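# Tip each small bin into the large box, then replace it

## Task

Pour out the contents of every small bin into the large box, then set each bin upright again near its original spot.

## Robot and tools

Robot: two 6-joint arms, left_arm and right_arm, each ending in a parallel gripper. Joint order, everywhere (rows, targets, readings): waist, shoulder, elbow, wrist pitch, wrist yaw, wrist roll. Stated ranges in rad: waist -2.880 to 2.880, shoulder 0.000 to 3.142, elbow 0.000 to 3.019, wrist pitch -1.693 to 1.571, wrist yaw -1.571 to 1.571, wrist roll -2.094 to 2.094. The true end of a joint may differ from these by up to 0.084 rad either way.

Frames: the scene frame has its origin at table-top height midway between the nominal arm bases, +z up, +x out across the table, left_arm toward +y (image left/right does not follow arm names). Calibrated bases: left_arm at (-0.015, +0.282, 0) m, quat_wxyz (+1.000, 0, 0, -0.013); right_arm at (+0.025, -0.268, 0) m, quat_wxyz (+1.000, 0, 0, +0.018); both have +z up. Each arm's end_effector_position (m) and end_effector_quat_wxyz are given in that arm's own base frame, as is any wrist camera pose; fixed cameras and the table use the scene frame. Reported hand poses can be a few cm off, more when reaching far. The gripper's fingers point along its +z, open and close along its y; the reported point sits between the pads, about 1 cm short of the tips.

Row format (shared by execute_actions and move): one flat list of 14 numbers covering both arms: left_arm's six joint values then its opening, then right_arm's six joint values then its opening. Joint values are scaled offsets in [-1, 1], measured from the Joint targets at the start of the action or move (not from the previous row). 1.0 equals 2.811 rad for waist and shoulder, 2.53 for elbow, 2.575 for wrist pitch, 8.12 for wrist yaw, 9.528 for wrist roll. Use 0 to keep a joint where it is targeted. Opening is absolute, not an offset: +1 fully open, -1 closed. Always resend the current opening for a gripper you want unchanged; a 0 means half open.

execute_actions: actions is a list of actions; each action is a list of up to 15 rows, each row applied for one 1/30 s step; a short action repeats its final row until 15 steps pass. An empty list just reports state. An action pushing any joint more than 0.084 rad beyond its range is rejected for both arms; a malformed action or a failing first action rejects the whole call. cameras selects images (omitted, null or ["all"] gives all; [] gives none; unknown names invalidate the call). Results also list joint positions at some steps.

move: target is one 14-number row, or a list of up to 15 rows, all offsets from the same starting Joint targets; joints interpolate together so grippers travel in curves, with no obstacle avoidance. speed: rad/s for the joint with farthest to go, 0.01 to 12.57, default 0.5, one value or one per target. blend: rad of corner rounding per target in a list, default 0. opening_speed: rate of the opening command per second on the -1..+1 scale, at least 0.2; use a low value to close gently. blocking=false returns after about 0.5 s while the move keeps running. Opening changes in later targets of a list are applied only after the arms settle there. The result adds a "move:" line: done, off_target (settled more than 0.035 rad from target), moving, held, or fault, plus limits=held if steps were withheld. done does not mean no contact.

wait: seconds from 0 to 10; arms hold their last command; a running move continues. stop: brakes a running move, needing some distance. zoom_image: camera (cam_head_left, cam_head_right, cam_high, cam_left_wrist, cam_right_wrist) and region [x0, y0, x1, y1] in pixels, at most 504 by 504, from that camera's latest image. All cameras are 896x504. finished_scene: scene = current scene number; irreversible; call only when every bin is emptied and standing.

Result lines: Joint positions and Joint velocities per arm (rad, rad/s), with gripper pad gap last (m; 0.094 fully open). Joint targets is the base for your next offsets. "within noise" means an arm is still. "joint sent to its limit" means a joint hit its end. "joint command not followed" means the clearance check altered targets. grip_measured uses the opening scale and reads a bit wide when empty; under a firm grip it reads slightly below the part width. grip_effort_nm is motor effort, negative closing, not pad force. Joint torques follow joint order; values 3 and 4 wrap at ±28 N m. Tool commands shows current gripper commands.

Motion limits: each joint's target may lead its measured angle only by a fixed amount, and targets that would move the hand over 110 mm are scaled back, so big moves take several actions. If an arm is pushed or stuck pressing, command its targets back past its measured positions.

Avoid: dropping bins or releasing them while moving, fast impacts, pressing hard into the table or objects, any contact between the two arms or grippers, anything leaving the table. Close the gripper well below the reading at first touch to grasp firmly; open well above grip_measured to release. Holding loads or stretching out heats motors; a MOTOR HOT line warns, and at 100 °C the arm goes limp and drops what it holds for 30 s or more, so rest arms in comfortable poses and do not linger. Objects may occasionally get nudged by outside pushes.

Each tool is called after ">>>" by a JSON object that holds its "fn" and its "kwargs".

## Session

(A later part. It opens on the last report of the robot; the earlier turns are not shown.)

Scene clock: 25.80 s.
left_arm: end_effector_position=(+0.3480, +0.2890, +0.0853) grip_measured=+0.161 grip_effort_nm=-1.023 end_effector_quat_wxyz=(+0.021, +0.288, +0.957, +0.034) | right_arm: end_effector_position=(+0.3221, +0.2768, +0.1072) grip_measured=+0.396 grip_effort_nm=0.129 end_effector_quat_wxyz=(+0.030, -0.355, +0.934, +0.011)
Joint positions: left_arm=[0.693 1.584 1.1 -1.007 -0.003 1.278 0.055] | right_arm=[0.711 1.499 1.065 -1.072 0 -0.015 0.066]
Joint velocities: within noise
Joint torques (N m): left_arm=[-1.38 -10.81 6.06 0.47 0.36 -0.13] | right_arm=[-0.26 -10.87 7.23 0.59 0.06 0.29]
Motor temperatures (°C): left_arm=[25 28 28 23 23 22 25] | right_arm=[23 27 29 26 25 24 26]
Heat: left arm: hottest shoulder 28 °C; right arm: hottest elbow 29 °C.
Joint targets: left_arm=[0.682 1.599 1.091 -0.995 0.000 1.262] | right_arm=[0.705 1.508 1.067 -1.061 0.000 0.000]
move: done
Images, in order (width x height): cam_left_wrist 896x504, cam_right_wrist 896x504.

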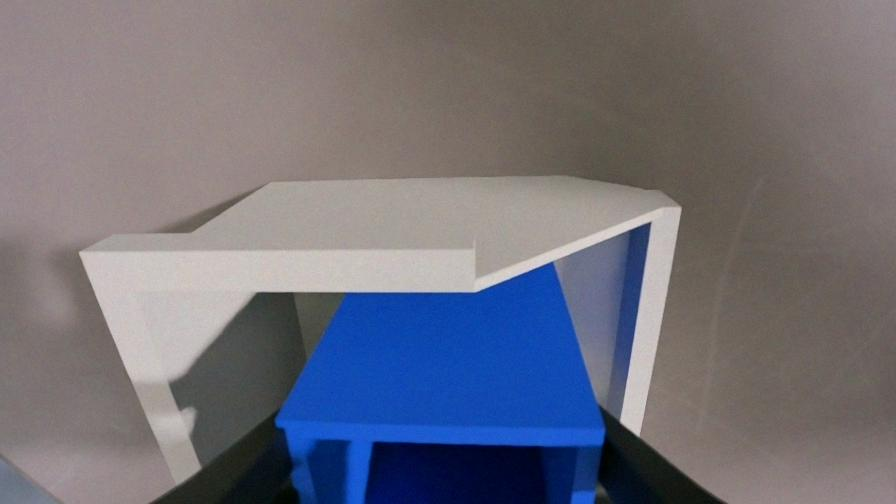

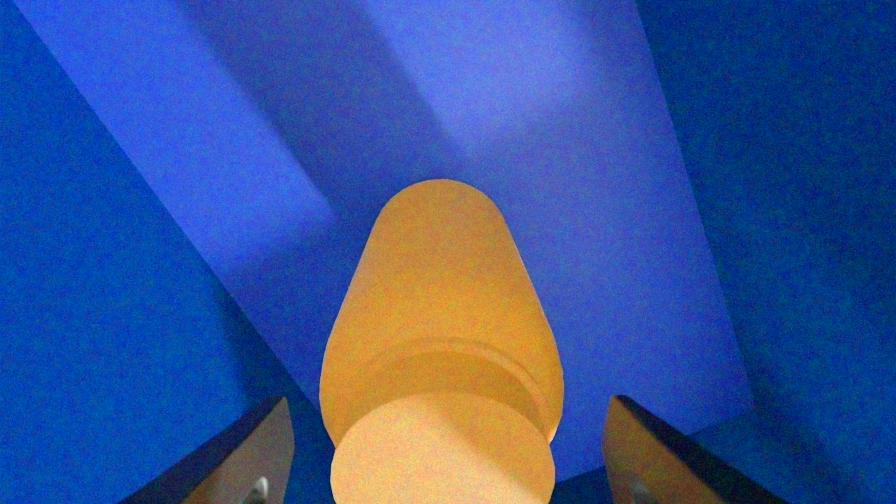

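>>> {"fn": "move", "kwargs": {"target": [[0,-0.0441,0.1538,-0.1825,0,0,-0.1,0,-0.0598,0.1553,-0.1647,0,0,0.5],[0,-0.0441,0.1538,-0.1825,0,0,-0.1,-0.3782,0.0132,0.0842,-0.0656,0,-0.049,1]], "speed": [0.5,0.8], "blend": [0.05,0]}}

Scene clock: 29.73 s.
left_arm: end_effector_position=(+0.3468, +0.2879, +0.2455) grip_measured=+0.161 grip_effort_nm=-1.013 end_effector_quat_wxyz=(+0.014, +0.288, +0.957, +0.024) | right_arm: end_effector_position=(+0.4329, -0.1660, +0.1701) grip_measured=+0.996 grip_effort_nm=0.125 end_effector_quat_wxyz=(+0.034, -0.043, +0.998, -0.015)
Joint positions: left_arm=[0.693 1.481 1.422 -1.455 -0.003 1.278 0.055] | right_arm=[-0.365 1.533 1.279 -1.241 0.001 -0.452 0.094]
Joint velocities: within noise
Joint torques (N m): left_arm=[-1.55 -11.11 11.38 -0.61 0.37 -0.12] | right_arm=[0.62 -11.99 7.6 0.61 -0.02 -0.03]
Motor temperatures (°C): left_arm=[25 28 28 23 23 22 25] | right_arm=[23 27 30 26 25 24 26]
Heat: left arm: hottest shoulder 28 °C; right arm: hottest elbow 30 °C.
Joint targets: left_arm=[0.682 1.475 1.480 -1.465 0.000 1.262] | right_arm=[-0.359 1.546 1.280 -1.230 0.000 -0.467]
move: off_target (left_arm); left_arm: the elbow is farthest, 0.058 rad from its target

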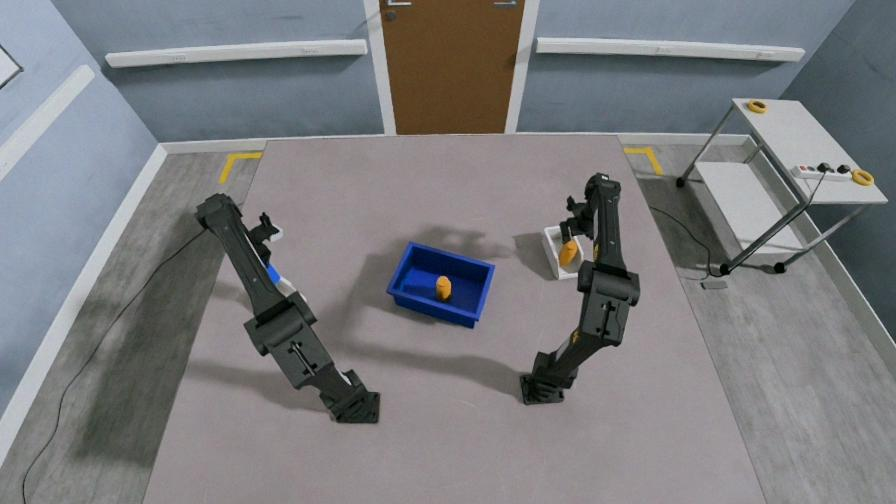

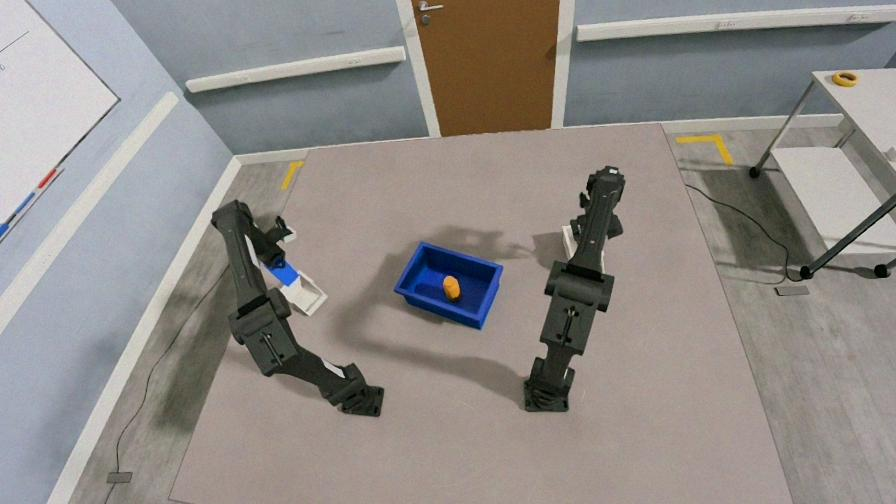

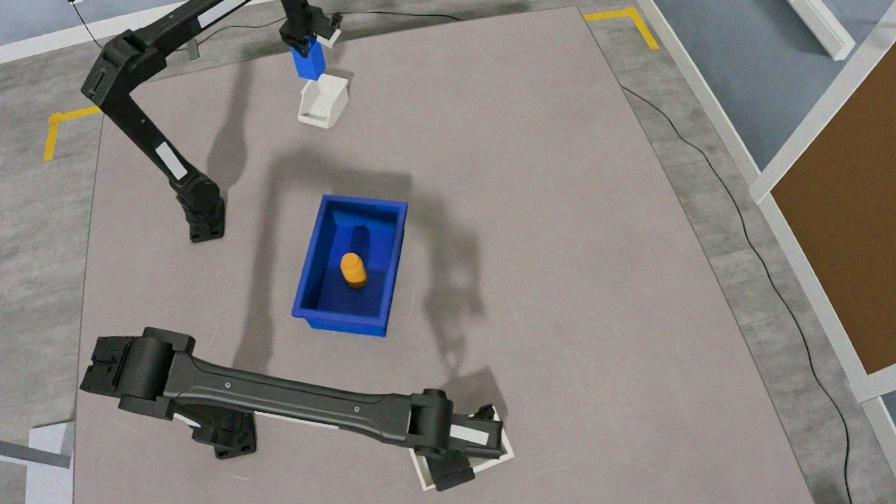

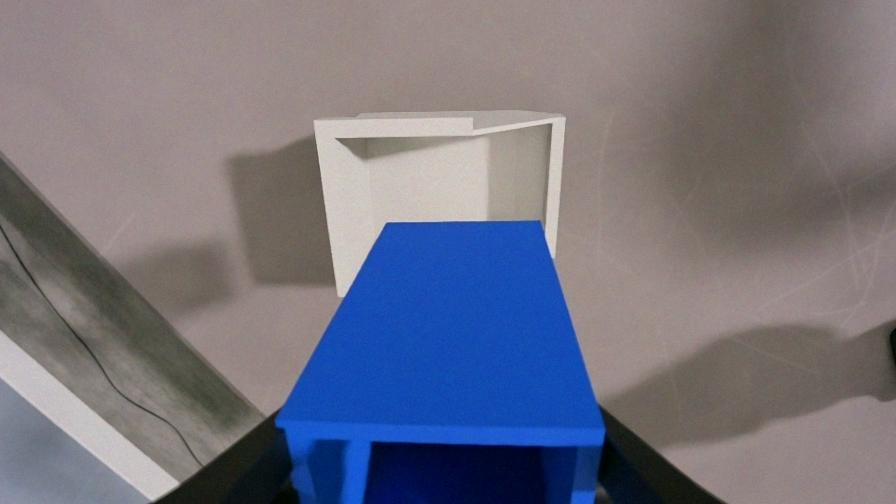

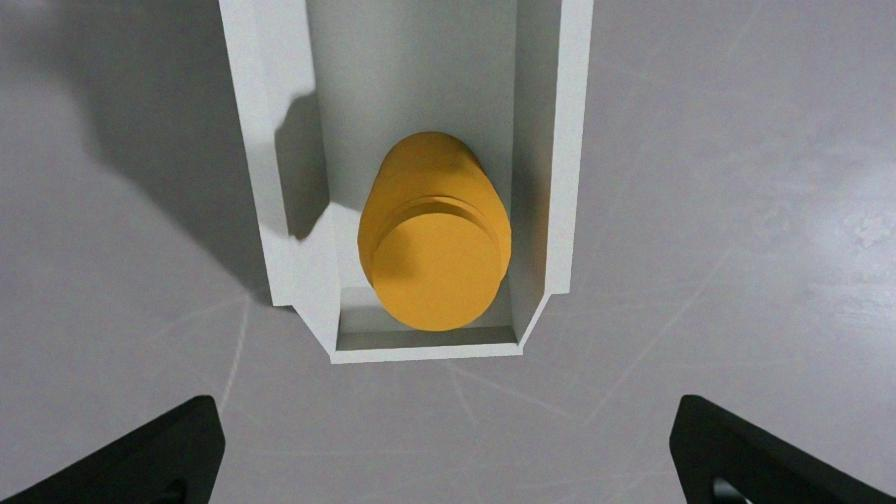

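>>> {"fn": "move", "kwargs": {"target": [-0.3991,-0.0534,-0.0316,-0.0089,0,-0.0128,-0.1,0.0028,0.0242,-0.0403,0.0633,0,0,1], "speed": 0.8}}

Scene clock: 32.10 s.
left_arm: end_effector_position=(+0.3808, -0.1795, +0.2981) grip_measured=+0.161 grip_effort_nm=-1.018 end_effector_quat_wxyz=(+0.075, +0.714, +0.696, +0.028) | right_arm: end_effector_position=(+0.4372, -0.1646, +0.1075) grip_measured=+0.997 grip_effort_nm=0.129 end_effector_quat_wxyz=(+0.035, -0.046, +0.998, -0.015)
Joint positions: left_arm=[-0.439 1.338 1.406 -1.478 0 1.157 0.055] | right_arm=[-0.359 1.596 1.179 -1.078 0.001 -0.452 0.094]
Joint velocities: within noise
Joint torques (N m): left_arm=[-0.5 -10.17 7.04 -0.2 0.27 -0.13] | right_arm=[0.85 -11.87 7.04 0.65 -0.01 -0.03]
Motor temperatures (°C): left_arm=[25 28 28 23 23 22 25] | right_arm=[23 27 30 26 25 24 26]
Heat: left arm: hottest shoulder 28 °C; right arm: hottest elbow 30 °C.
Joint targets: left_arm=[-0.440 1.324 1.400 -1.488 0.001 1.140] | right_arm=[-0.350 1.614 1.178 -1.066 0.000 -0.467]
move: done

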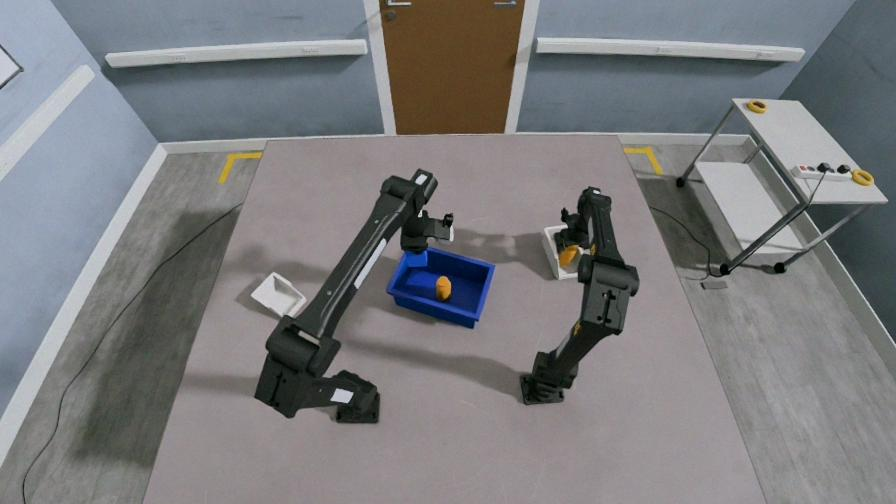

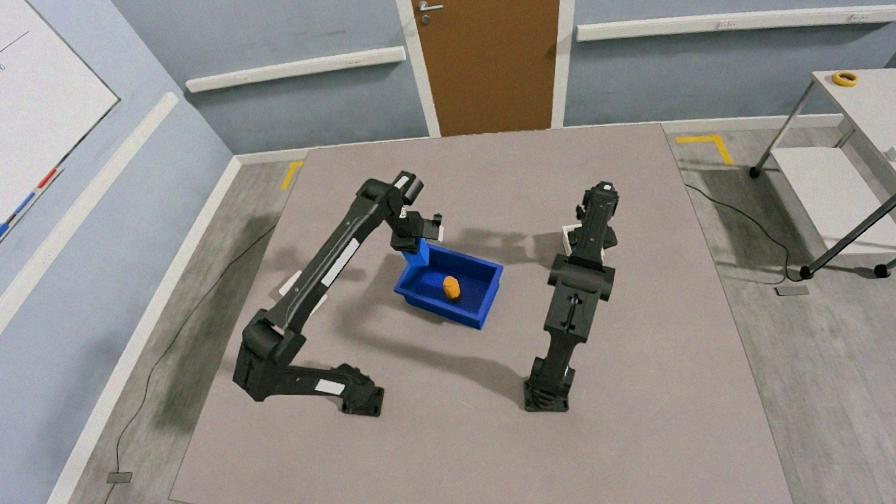

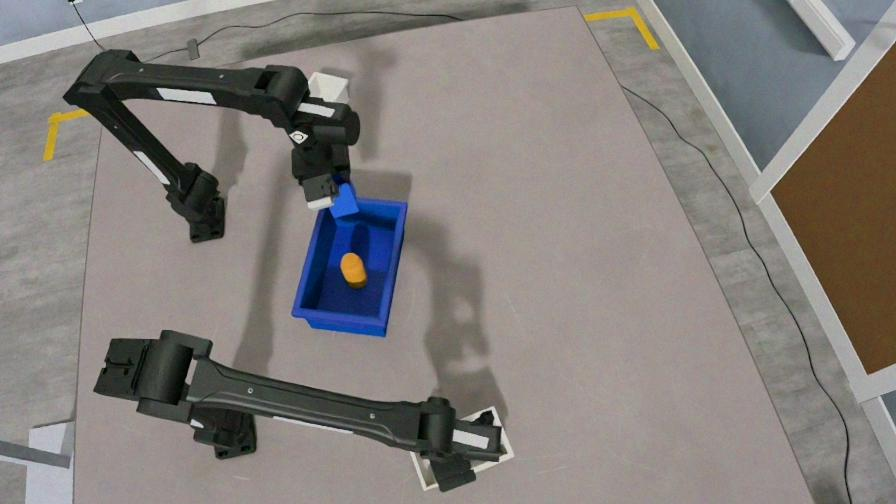

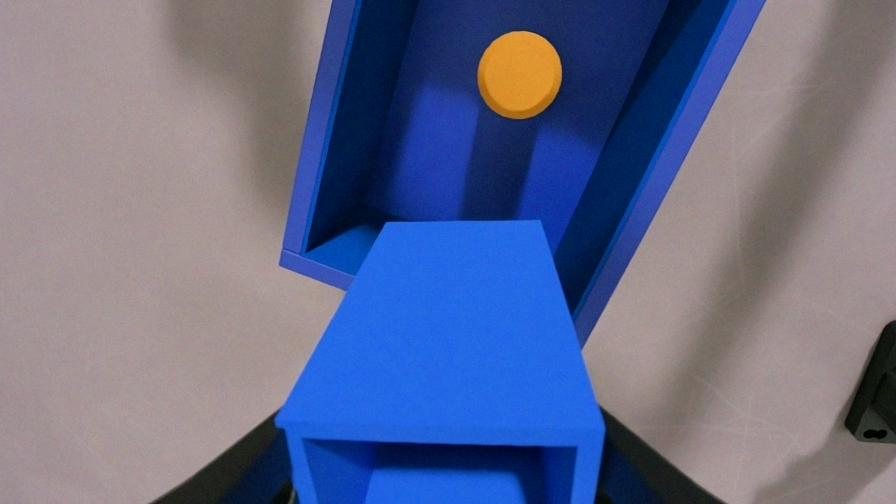

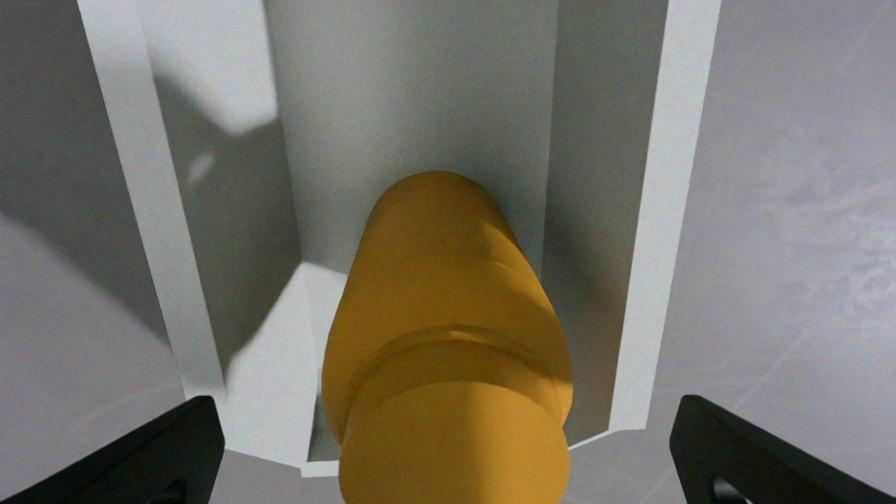

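>>> {"fn": "move", "kwargs": {"target": [[-0.0231,0.007,0,0,0,0,-0.1,0,0,0,0,0,0,-0.4],[-0.0231,0.0669,-0.1502,0.1856,0,0,-0.1,0,0,0,0,0,0,-0.4]], "speed": [0.3,0.4], "opening_speed": 0.6, "cameras": ["cam_left_wrist","cam_right_wrist","cam_head_left"]}}

Scene clock: 36.70 s.
left_arm: end_effector_position=(+0.3684, -0.2005, +0.0890) grip_measured=+0.161 grip_effort_nm=-1.018 end_effector_quat_wxyz=(+0.030, +0.735, +0.677, +0.010) | right_arm: end_effector_position=(+0.4372, -0.1646, +0.1075) grip_measured=-0.061 grip_effort_nm=-1.053 end_effector_quat_wxyz=(+0.035, -0.047, +0.998, -0.015)
Joint positions: left_arm=[-0.497 1.509 1.023 -1.022 0 1.156 0.055] | right_arm=[-0.359 1.596 1.179 -1.078 0.001 -0.452 0.044]
Joint velocities: within noise
Joint torques (N m): left_arm=[-1.44 -10.29 6.17 0.38 0.21 -0.11] | right_arm=[0.85 -11.99 7.02 0.57 -0.02 -0.03]
Motor temperatures (°C): left_arm=[25 28 29 23 23 22 25] | right_arm=[23 27 30 26 25 24 26]
Heat: left arm: hottest elbow 29 °C; right arm: hottest elbow 30 °C.
Joint targets: left_arm=[-0.505 1.513 1.020 -1.009 0.001 1.140] | right_arm=[-0.351 1.614 1.178 -1.067 0.000 -0.467]
move: done
Images, in order (width x height): cam_head_left 896x504, cam_left_wrist 896x504, cam_right_wrist 896x504.

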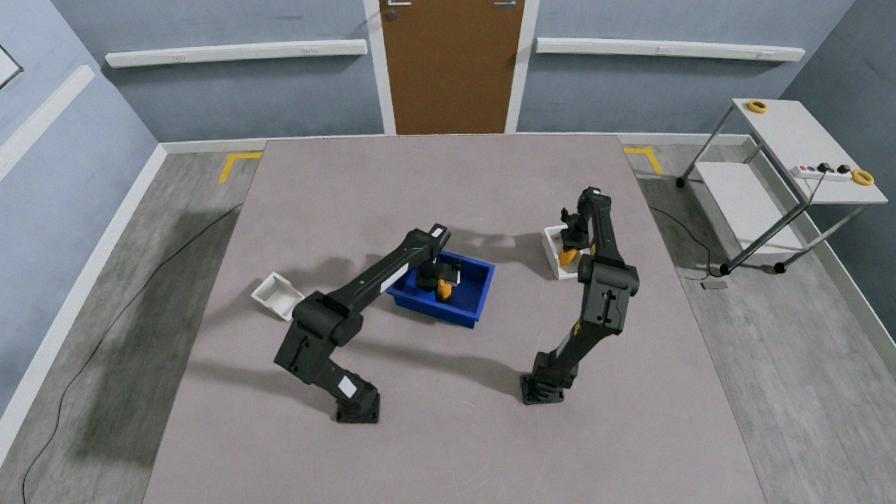

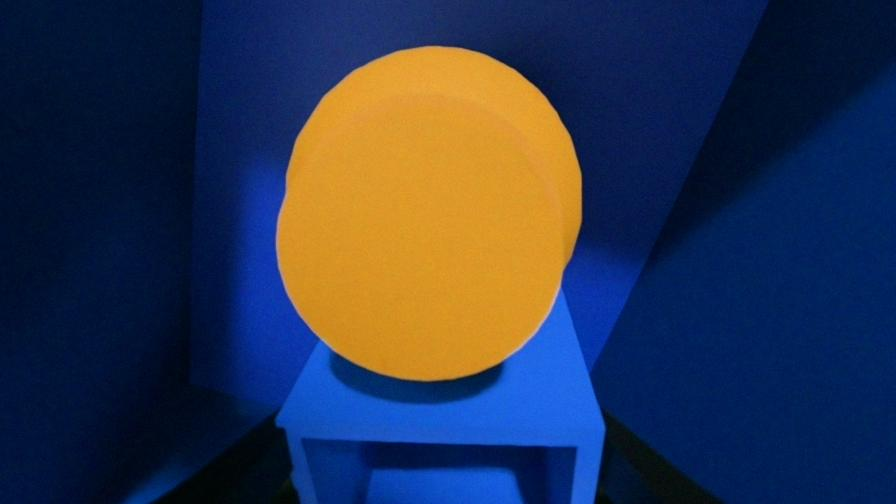

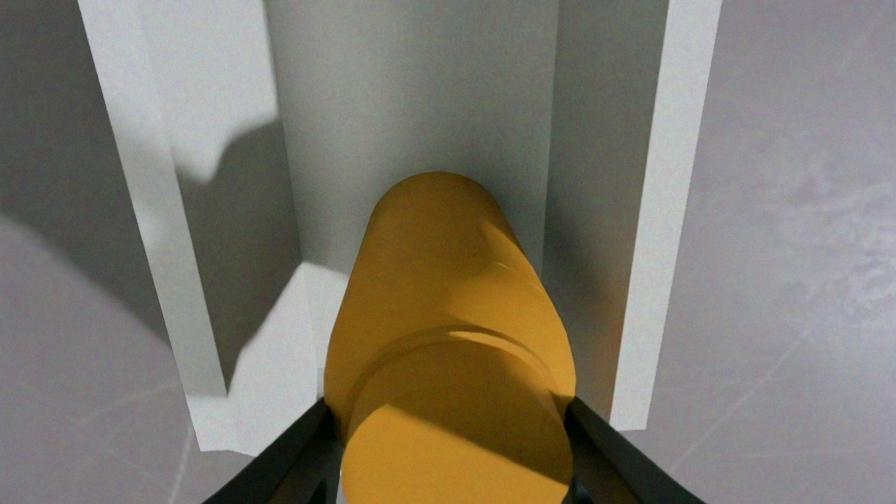

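>>> {"fn": "move", "kwargs": {"target": [[0,0,0,0,0,0,0.5,0,0,0,0,0,0,-0.4],[0,-0.0672,0.1502,-0.186,0,0,0.5,0,-0.0352,0.1233,-0.146,0,0,-0.4],[0.3913,-0.0672,0.1502,-0.186,0,0,0.5,0.323,-0.1448,0.0364,-0.1584,0,-0.058,-0.4]], "speed": [0.5,0.4,0.8], "opening_speed": 0.7}}

Scene clock: 41.77 s.
left_arm: end_effector_position=(+0.3363, +0.2261, +0.2789) grip_measured=+0.498 grip_effort_nm=0.110 end_effector_quat_wxyz=(+0.037, +0.277, +0.959, +0.044) | right_arm: end_effector_position=(+0.3186, +0.1979, +0.2849) grip_measured=-0.062 grip_effort_nm=-1.057 end_effector_quat_wxyz=(-0.074, +0.702, -0.709, +0.017)
Joint positions: left_arm=[0.593 1.324 1.347 -1.479 0 1.155 0.07] | right_arm=[0.557 1.222 1.27 -1.467 0 -1.004 0.044]
Joint velocities: within noise
Joint torques (N m): left_arm=[-0.67 -8.94 11.26 -0.42 0.2 -0.12] | right_arm=[0.26 -9.58 7.82 -0.14 0.02 -0.07]
Motor temperatures (°C): left_arm=[25 28 29 23 23 22 25] | right_arm=[22 27 30 26 25 24 26]
Heat: left arm: hottest elbow 29 °C; right arm: hottest elbow 30 °C.
Joint targets: left_arm=[0.595 1.324 1.400 -1.489 0.000 1.140] | right_arm=[0.558 1.206 1.270 -1.475 0.000 -1.020]
move: off_target (left_arm); left_arm: the elbow is farthest, 0.053 rad from its target

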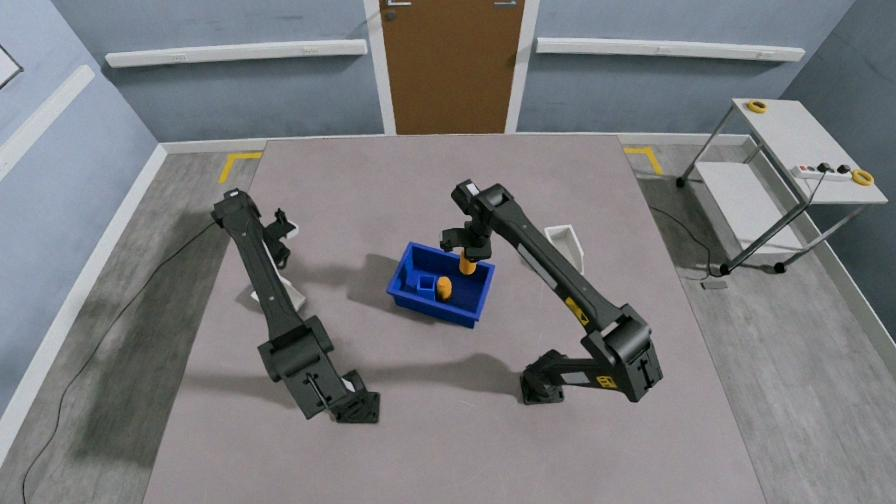

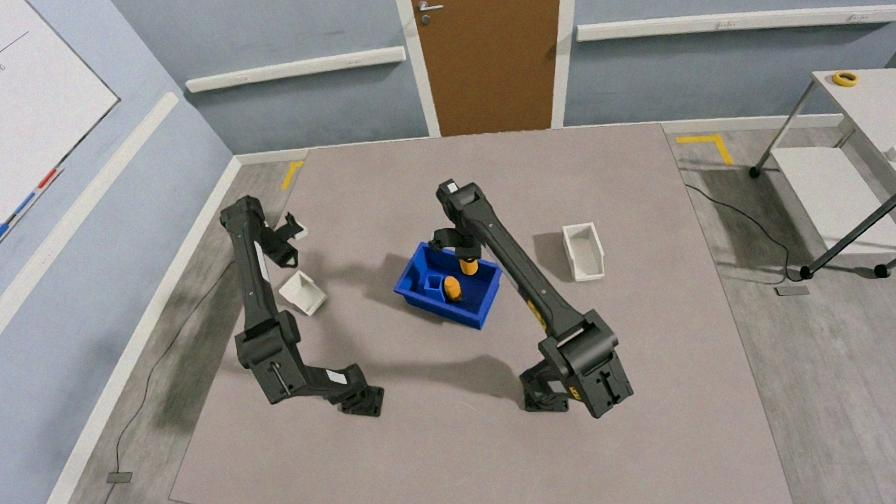

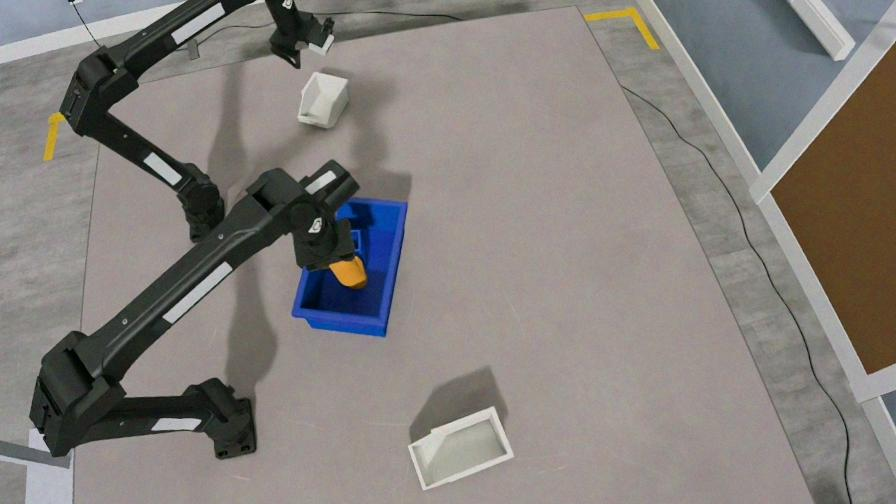

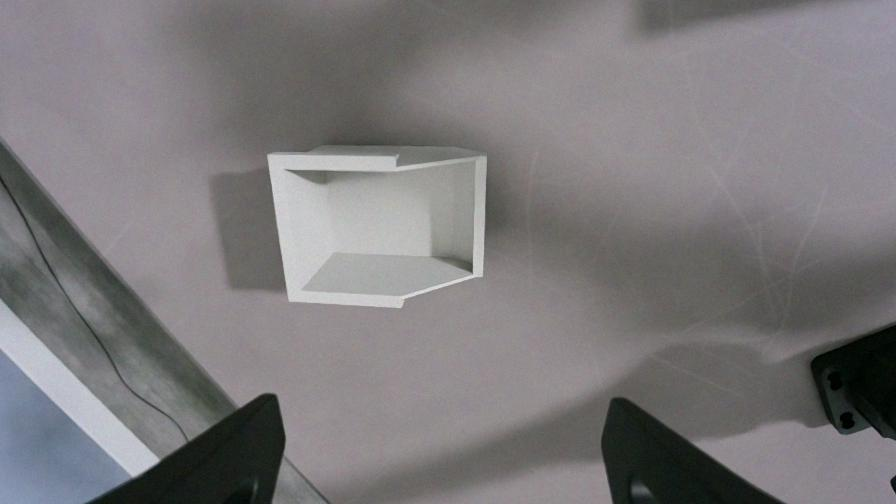

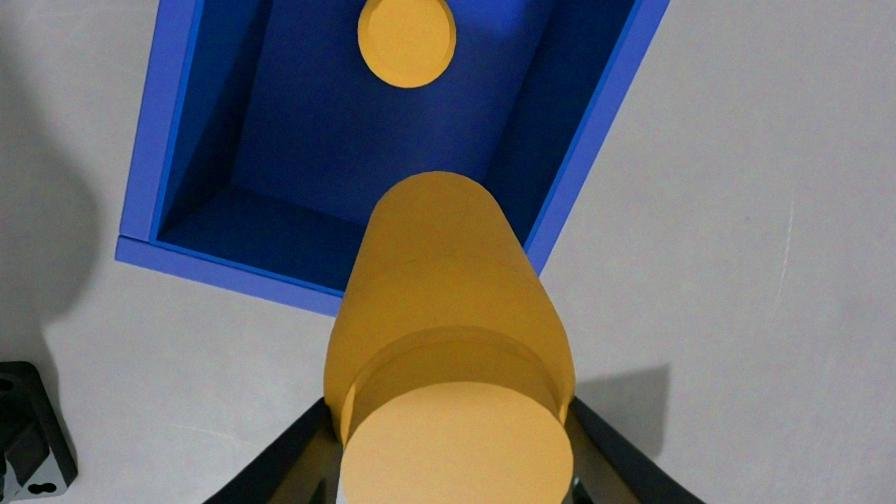

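>>> {"fn": "move", "kwargs": {"target": [[0,0,0,0,0,0,0.5,0.0167,-0.0128,-0.0059,-0.0233,0,0,-0.4],[0,0,0,0,0,0,0.5,0.0167,0.0363,-0.1549,0.1561,0,0,-0.4]], "speed": [0.4,0.4], "cameras": ["cam_right_wrist","cam_high"]}}

Scene clock: 44.00 s.
left_arm: end_effector_position=(+0.3363, +0.2261, +0.2789) grip_measured=+0.498 grip_effort_nm=0.110 end_effector_quat_wxyz=(+0.037, +0.277, +0.959, +0.044) | right_arm: end_effector_position=(+0.2890, +0.1972, +0.1117) grip_measured=-0.062 grip_effort_nm=-1.057 end_effector_quat_wxyz=(-0.032, +0.719, -0.694, +0.007)
Joint positions: left_arm=[0.593 1.324 1.347 -1.479 0 1.155 0.07] | right_arm=[0.6 1.299 0.877 -1.084 0 -1.005 0.044]
Joint velocities: within noise
Joint torques (N m): left_arm=[-0.09 -9 11.12 -0.46 0.22 -0.13] | right_arm=[0.56 -7.41 7.17 0.73 -0.01 -0.02]
Motor temperatures (°C): left_arm=[25 28 29 23 23 22 25] | right_arm=[22 27 30 26 25 24 26]
Heat: left arm: hottest elbow 29 °C; right arm: hottest elbow 30 °C.
Joint targets: left_arm=[0.595 1.324 1.400 -1.488 0.000 1.140] | right_arm=[0.604 1.309 0.878 -1.073 0.000 -1.020]
move: off_target (left_arm); left_arm: the elbow is farthest, 0.053 rad from its target
Images, in order (width x height): cam_high 896x504, cam_right_wrist 896x504.

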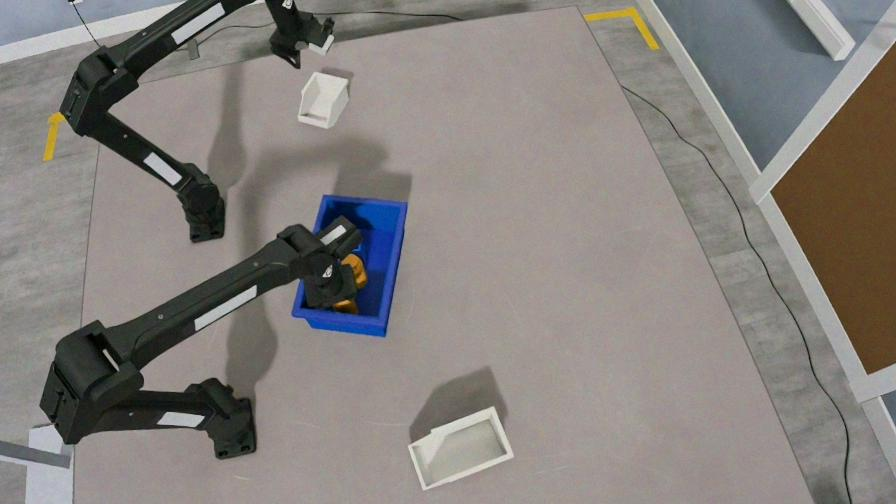

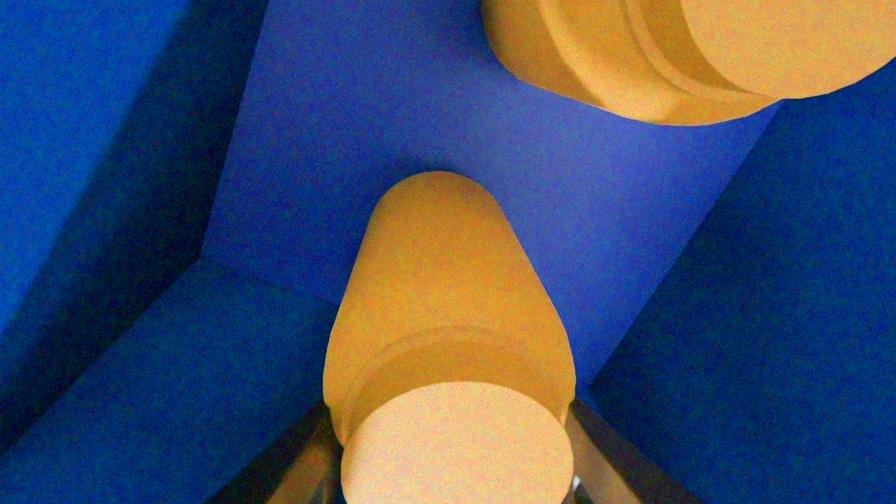

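Looks fine. Lower a touch (elbow −0.01), release, lift away, check everything.

>>> {"fn": "move", "kwargs": {"target": [[0,0,0,0,0,0,0.5,0,0,-0.0032,0.0032,0,0,-0.4],[0,0,0,0,0,0,0.5,0,0,-0.0033,0.0032,0,0,0.3],[0,0,0,0,0,0,0.5,0,-0.0491,0.1549,-0.1794,0,0,0.3],[0,0,0,0,0,0,0.5,-0.2,-0.0491,0.1549,-0.1794,0,0,0.3]], "speed": [0.3,0.3,0.4,0.8], "opening_speed": 0.6}}

>>> {"fn": "zoom_image", "kwargs": {"camera": "cam_head_left", "region": [240, 210, 600, 340]}}

Scene clock: 48.83 s.
left_arm: end_effector_position=(+0.3362, +0.2260, +0.2789) grip_measured=+0.498 grip_effort_nm=0.105 end_effector_quat_wxyz=(+0.037, +0.277, +0.959, +0.044) | right_arm: end_effector_position=(+0.3433, +0.0144, +0.2785) grip_measured=+0.297 grip_effort_nm=0.125 end_effector_quat_wxyz=(+0.039, -0.500, +0.865, -0.021)
Joint positions: left_arm=[0.593 1.324 1.347 -1.479 0 1.155 0.07] | right_arm=[0.044 1.18 1.224 -1.526 0 -1.005 0.061]
Joint velocities: within noise
Joint torques (N m): left_arm=[-1.14 -8.94 11.21 -0.42 0.25 -0.11] | right_arm=[0.21 -8.23 11.34 -0.28 -0.03 -0.02]
Motor temperatures (°C): left_arm=[25 28 30 23 23 22 25] | right_arm=[22 27 31 26 25 24 26]
Heat: left arm: hottest elbow 30 °C; right arm: hottest elbow 31 °C.
Joint targets: left_arm=[0.595 1.324 1.400 -1.489 0.000 1.140] | right_arm=[0.042 1.171 1.270 -1.535 0.000 -1.019]
move: off_target (left_arm, right_arm); left_arm: the elbow is farthest, 0.053 rad from its target; right_arm: the elbow is farthest, 0.046 rad from its target

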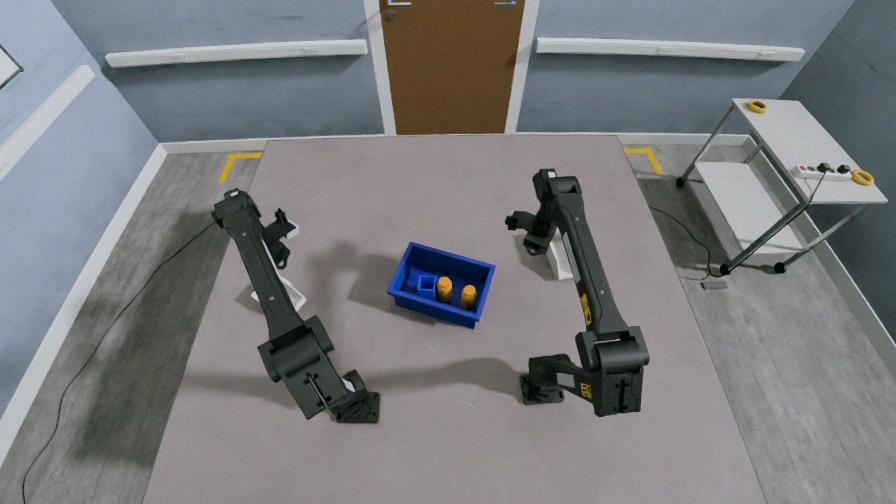

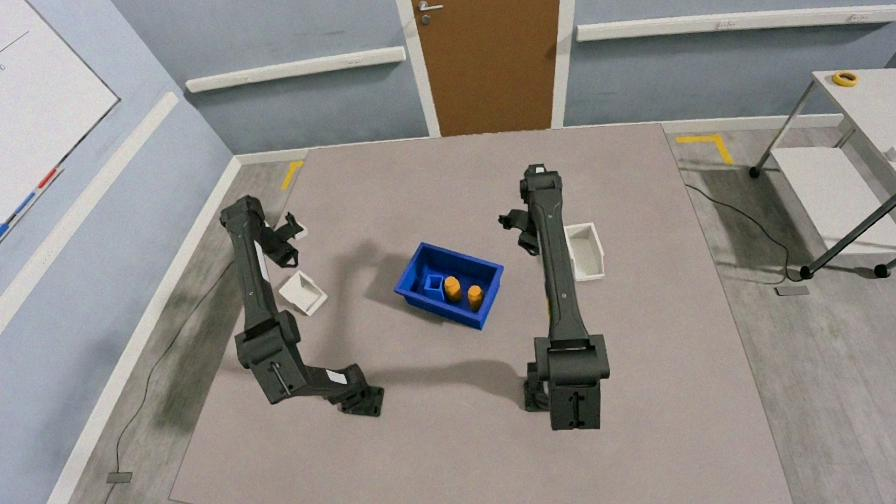

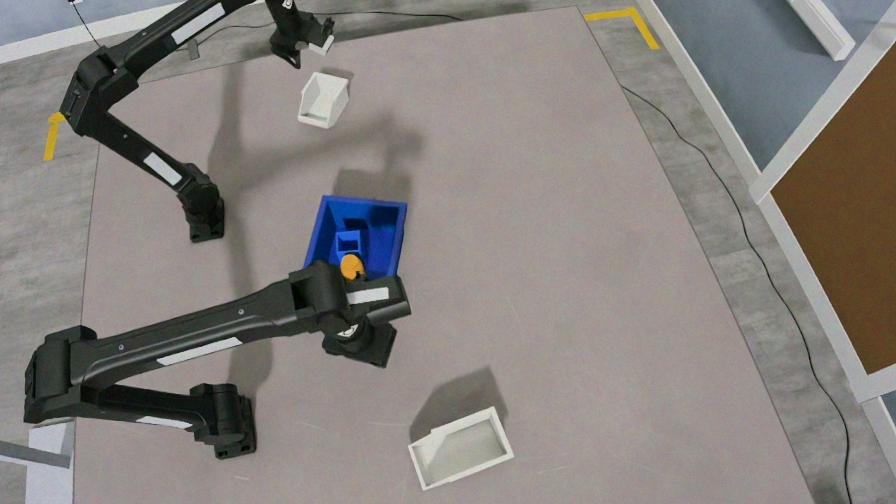

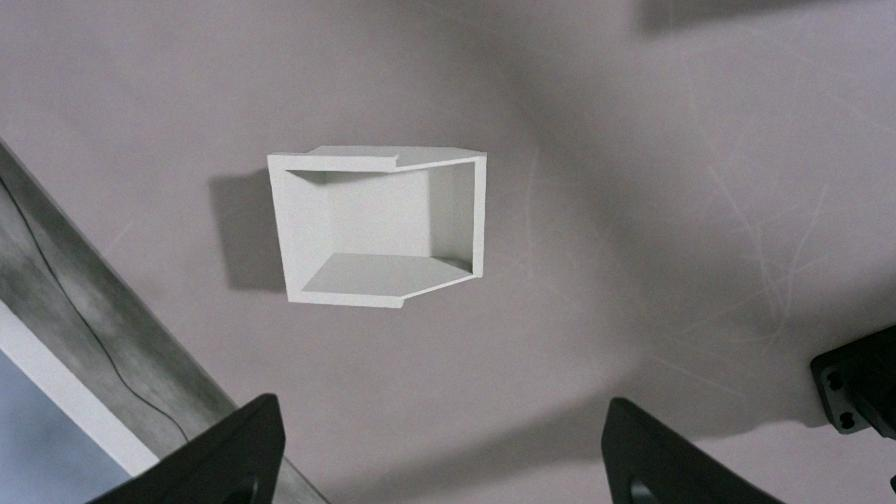

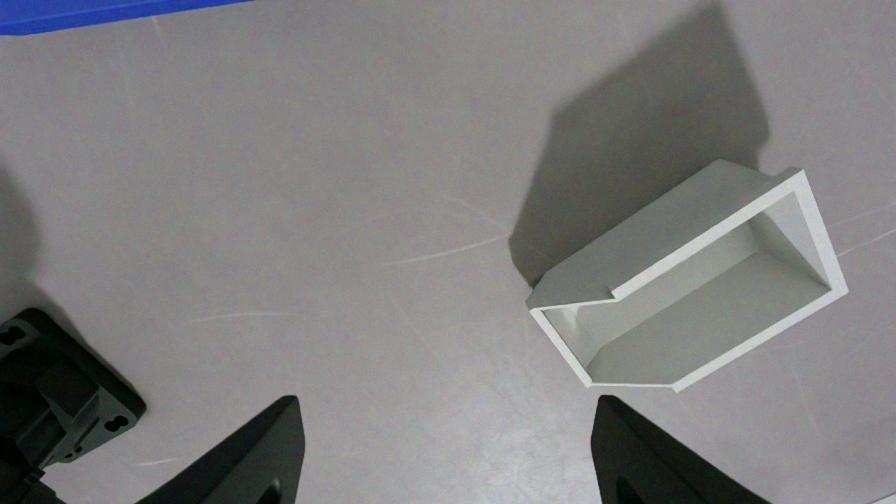

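Scaled by 1.400 from the camera's 896x504 image, which has a finer 1280x720 frame.

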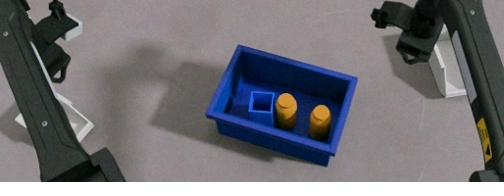

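>>> {"fn": "finished_scene", "kwargs": {"scene": 2}}

The scene is finished: the task was done.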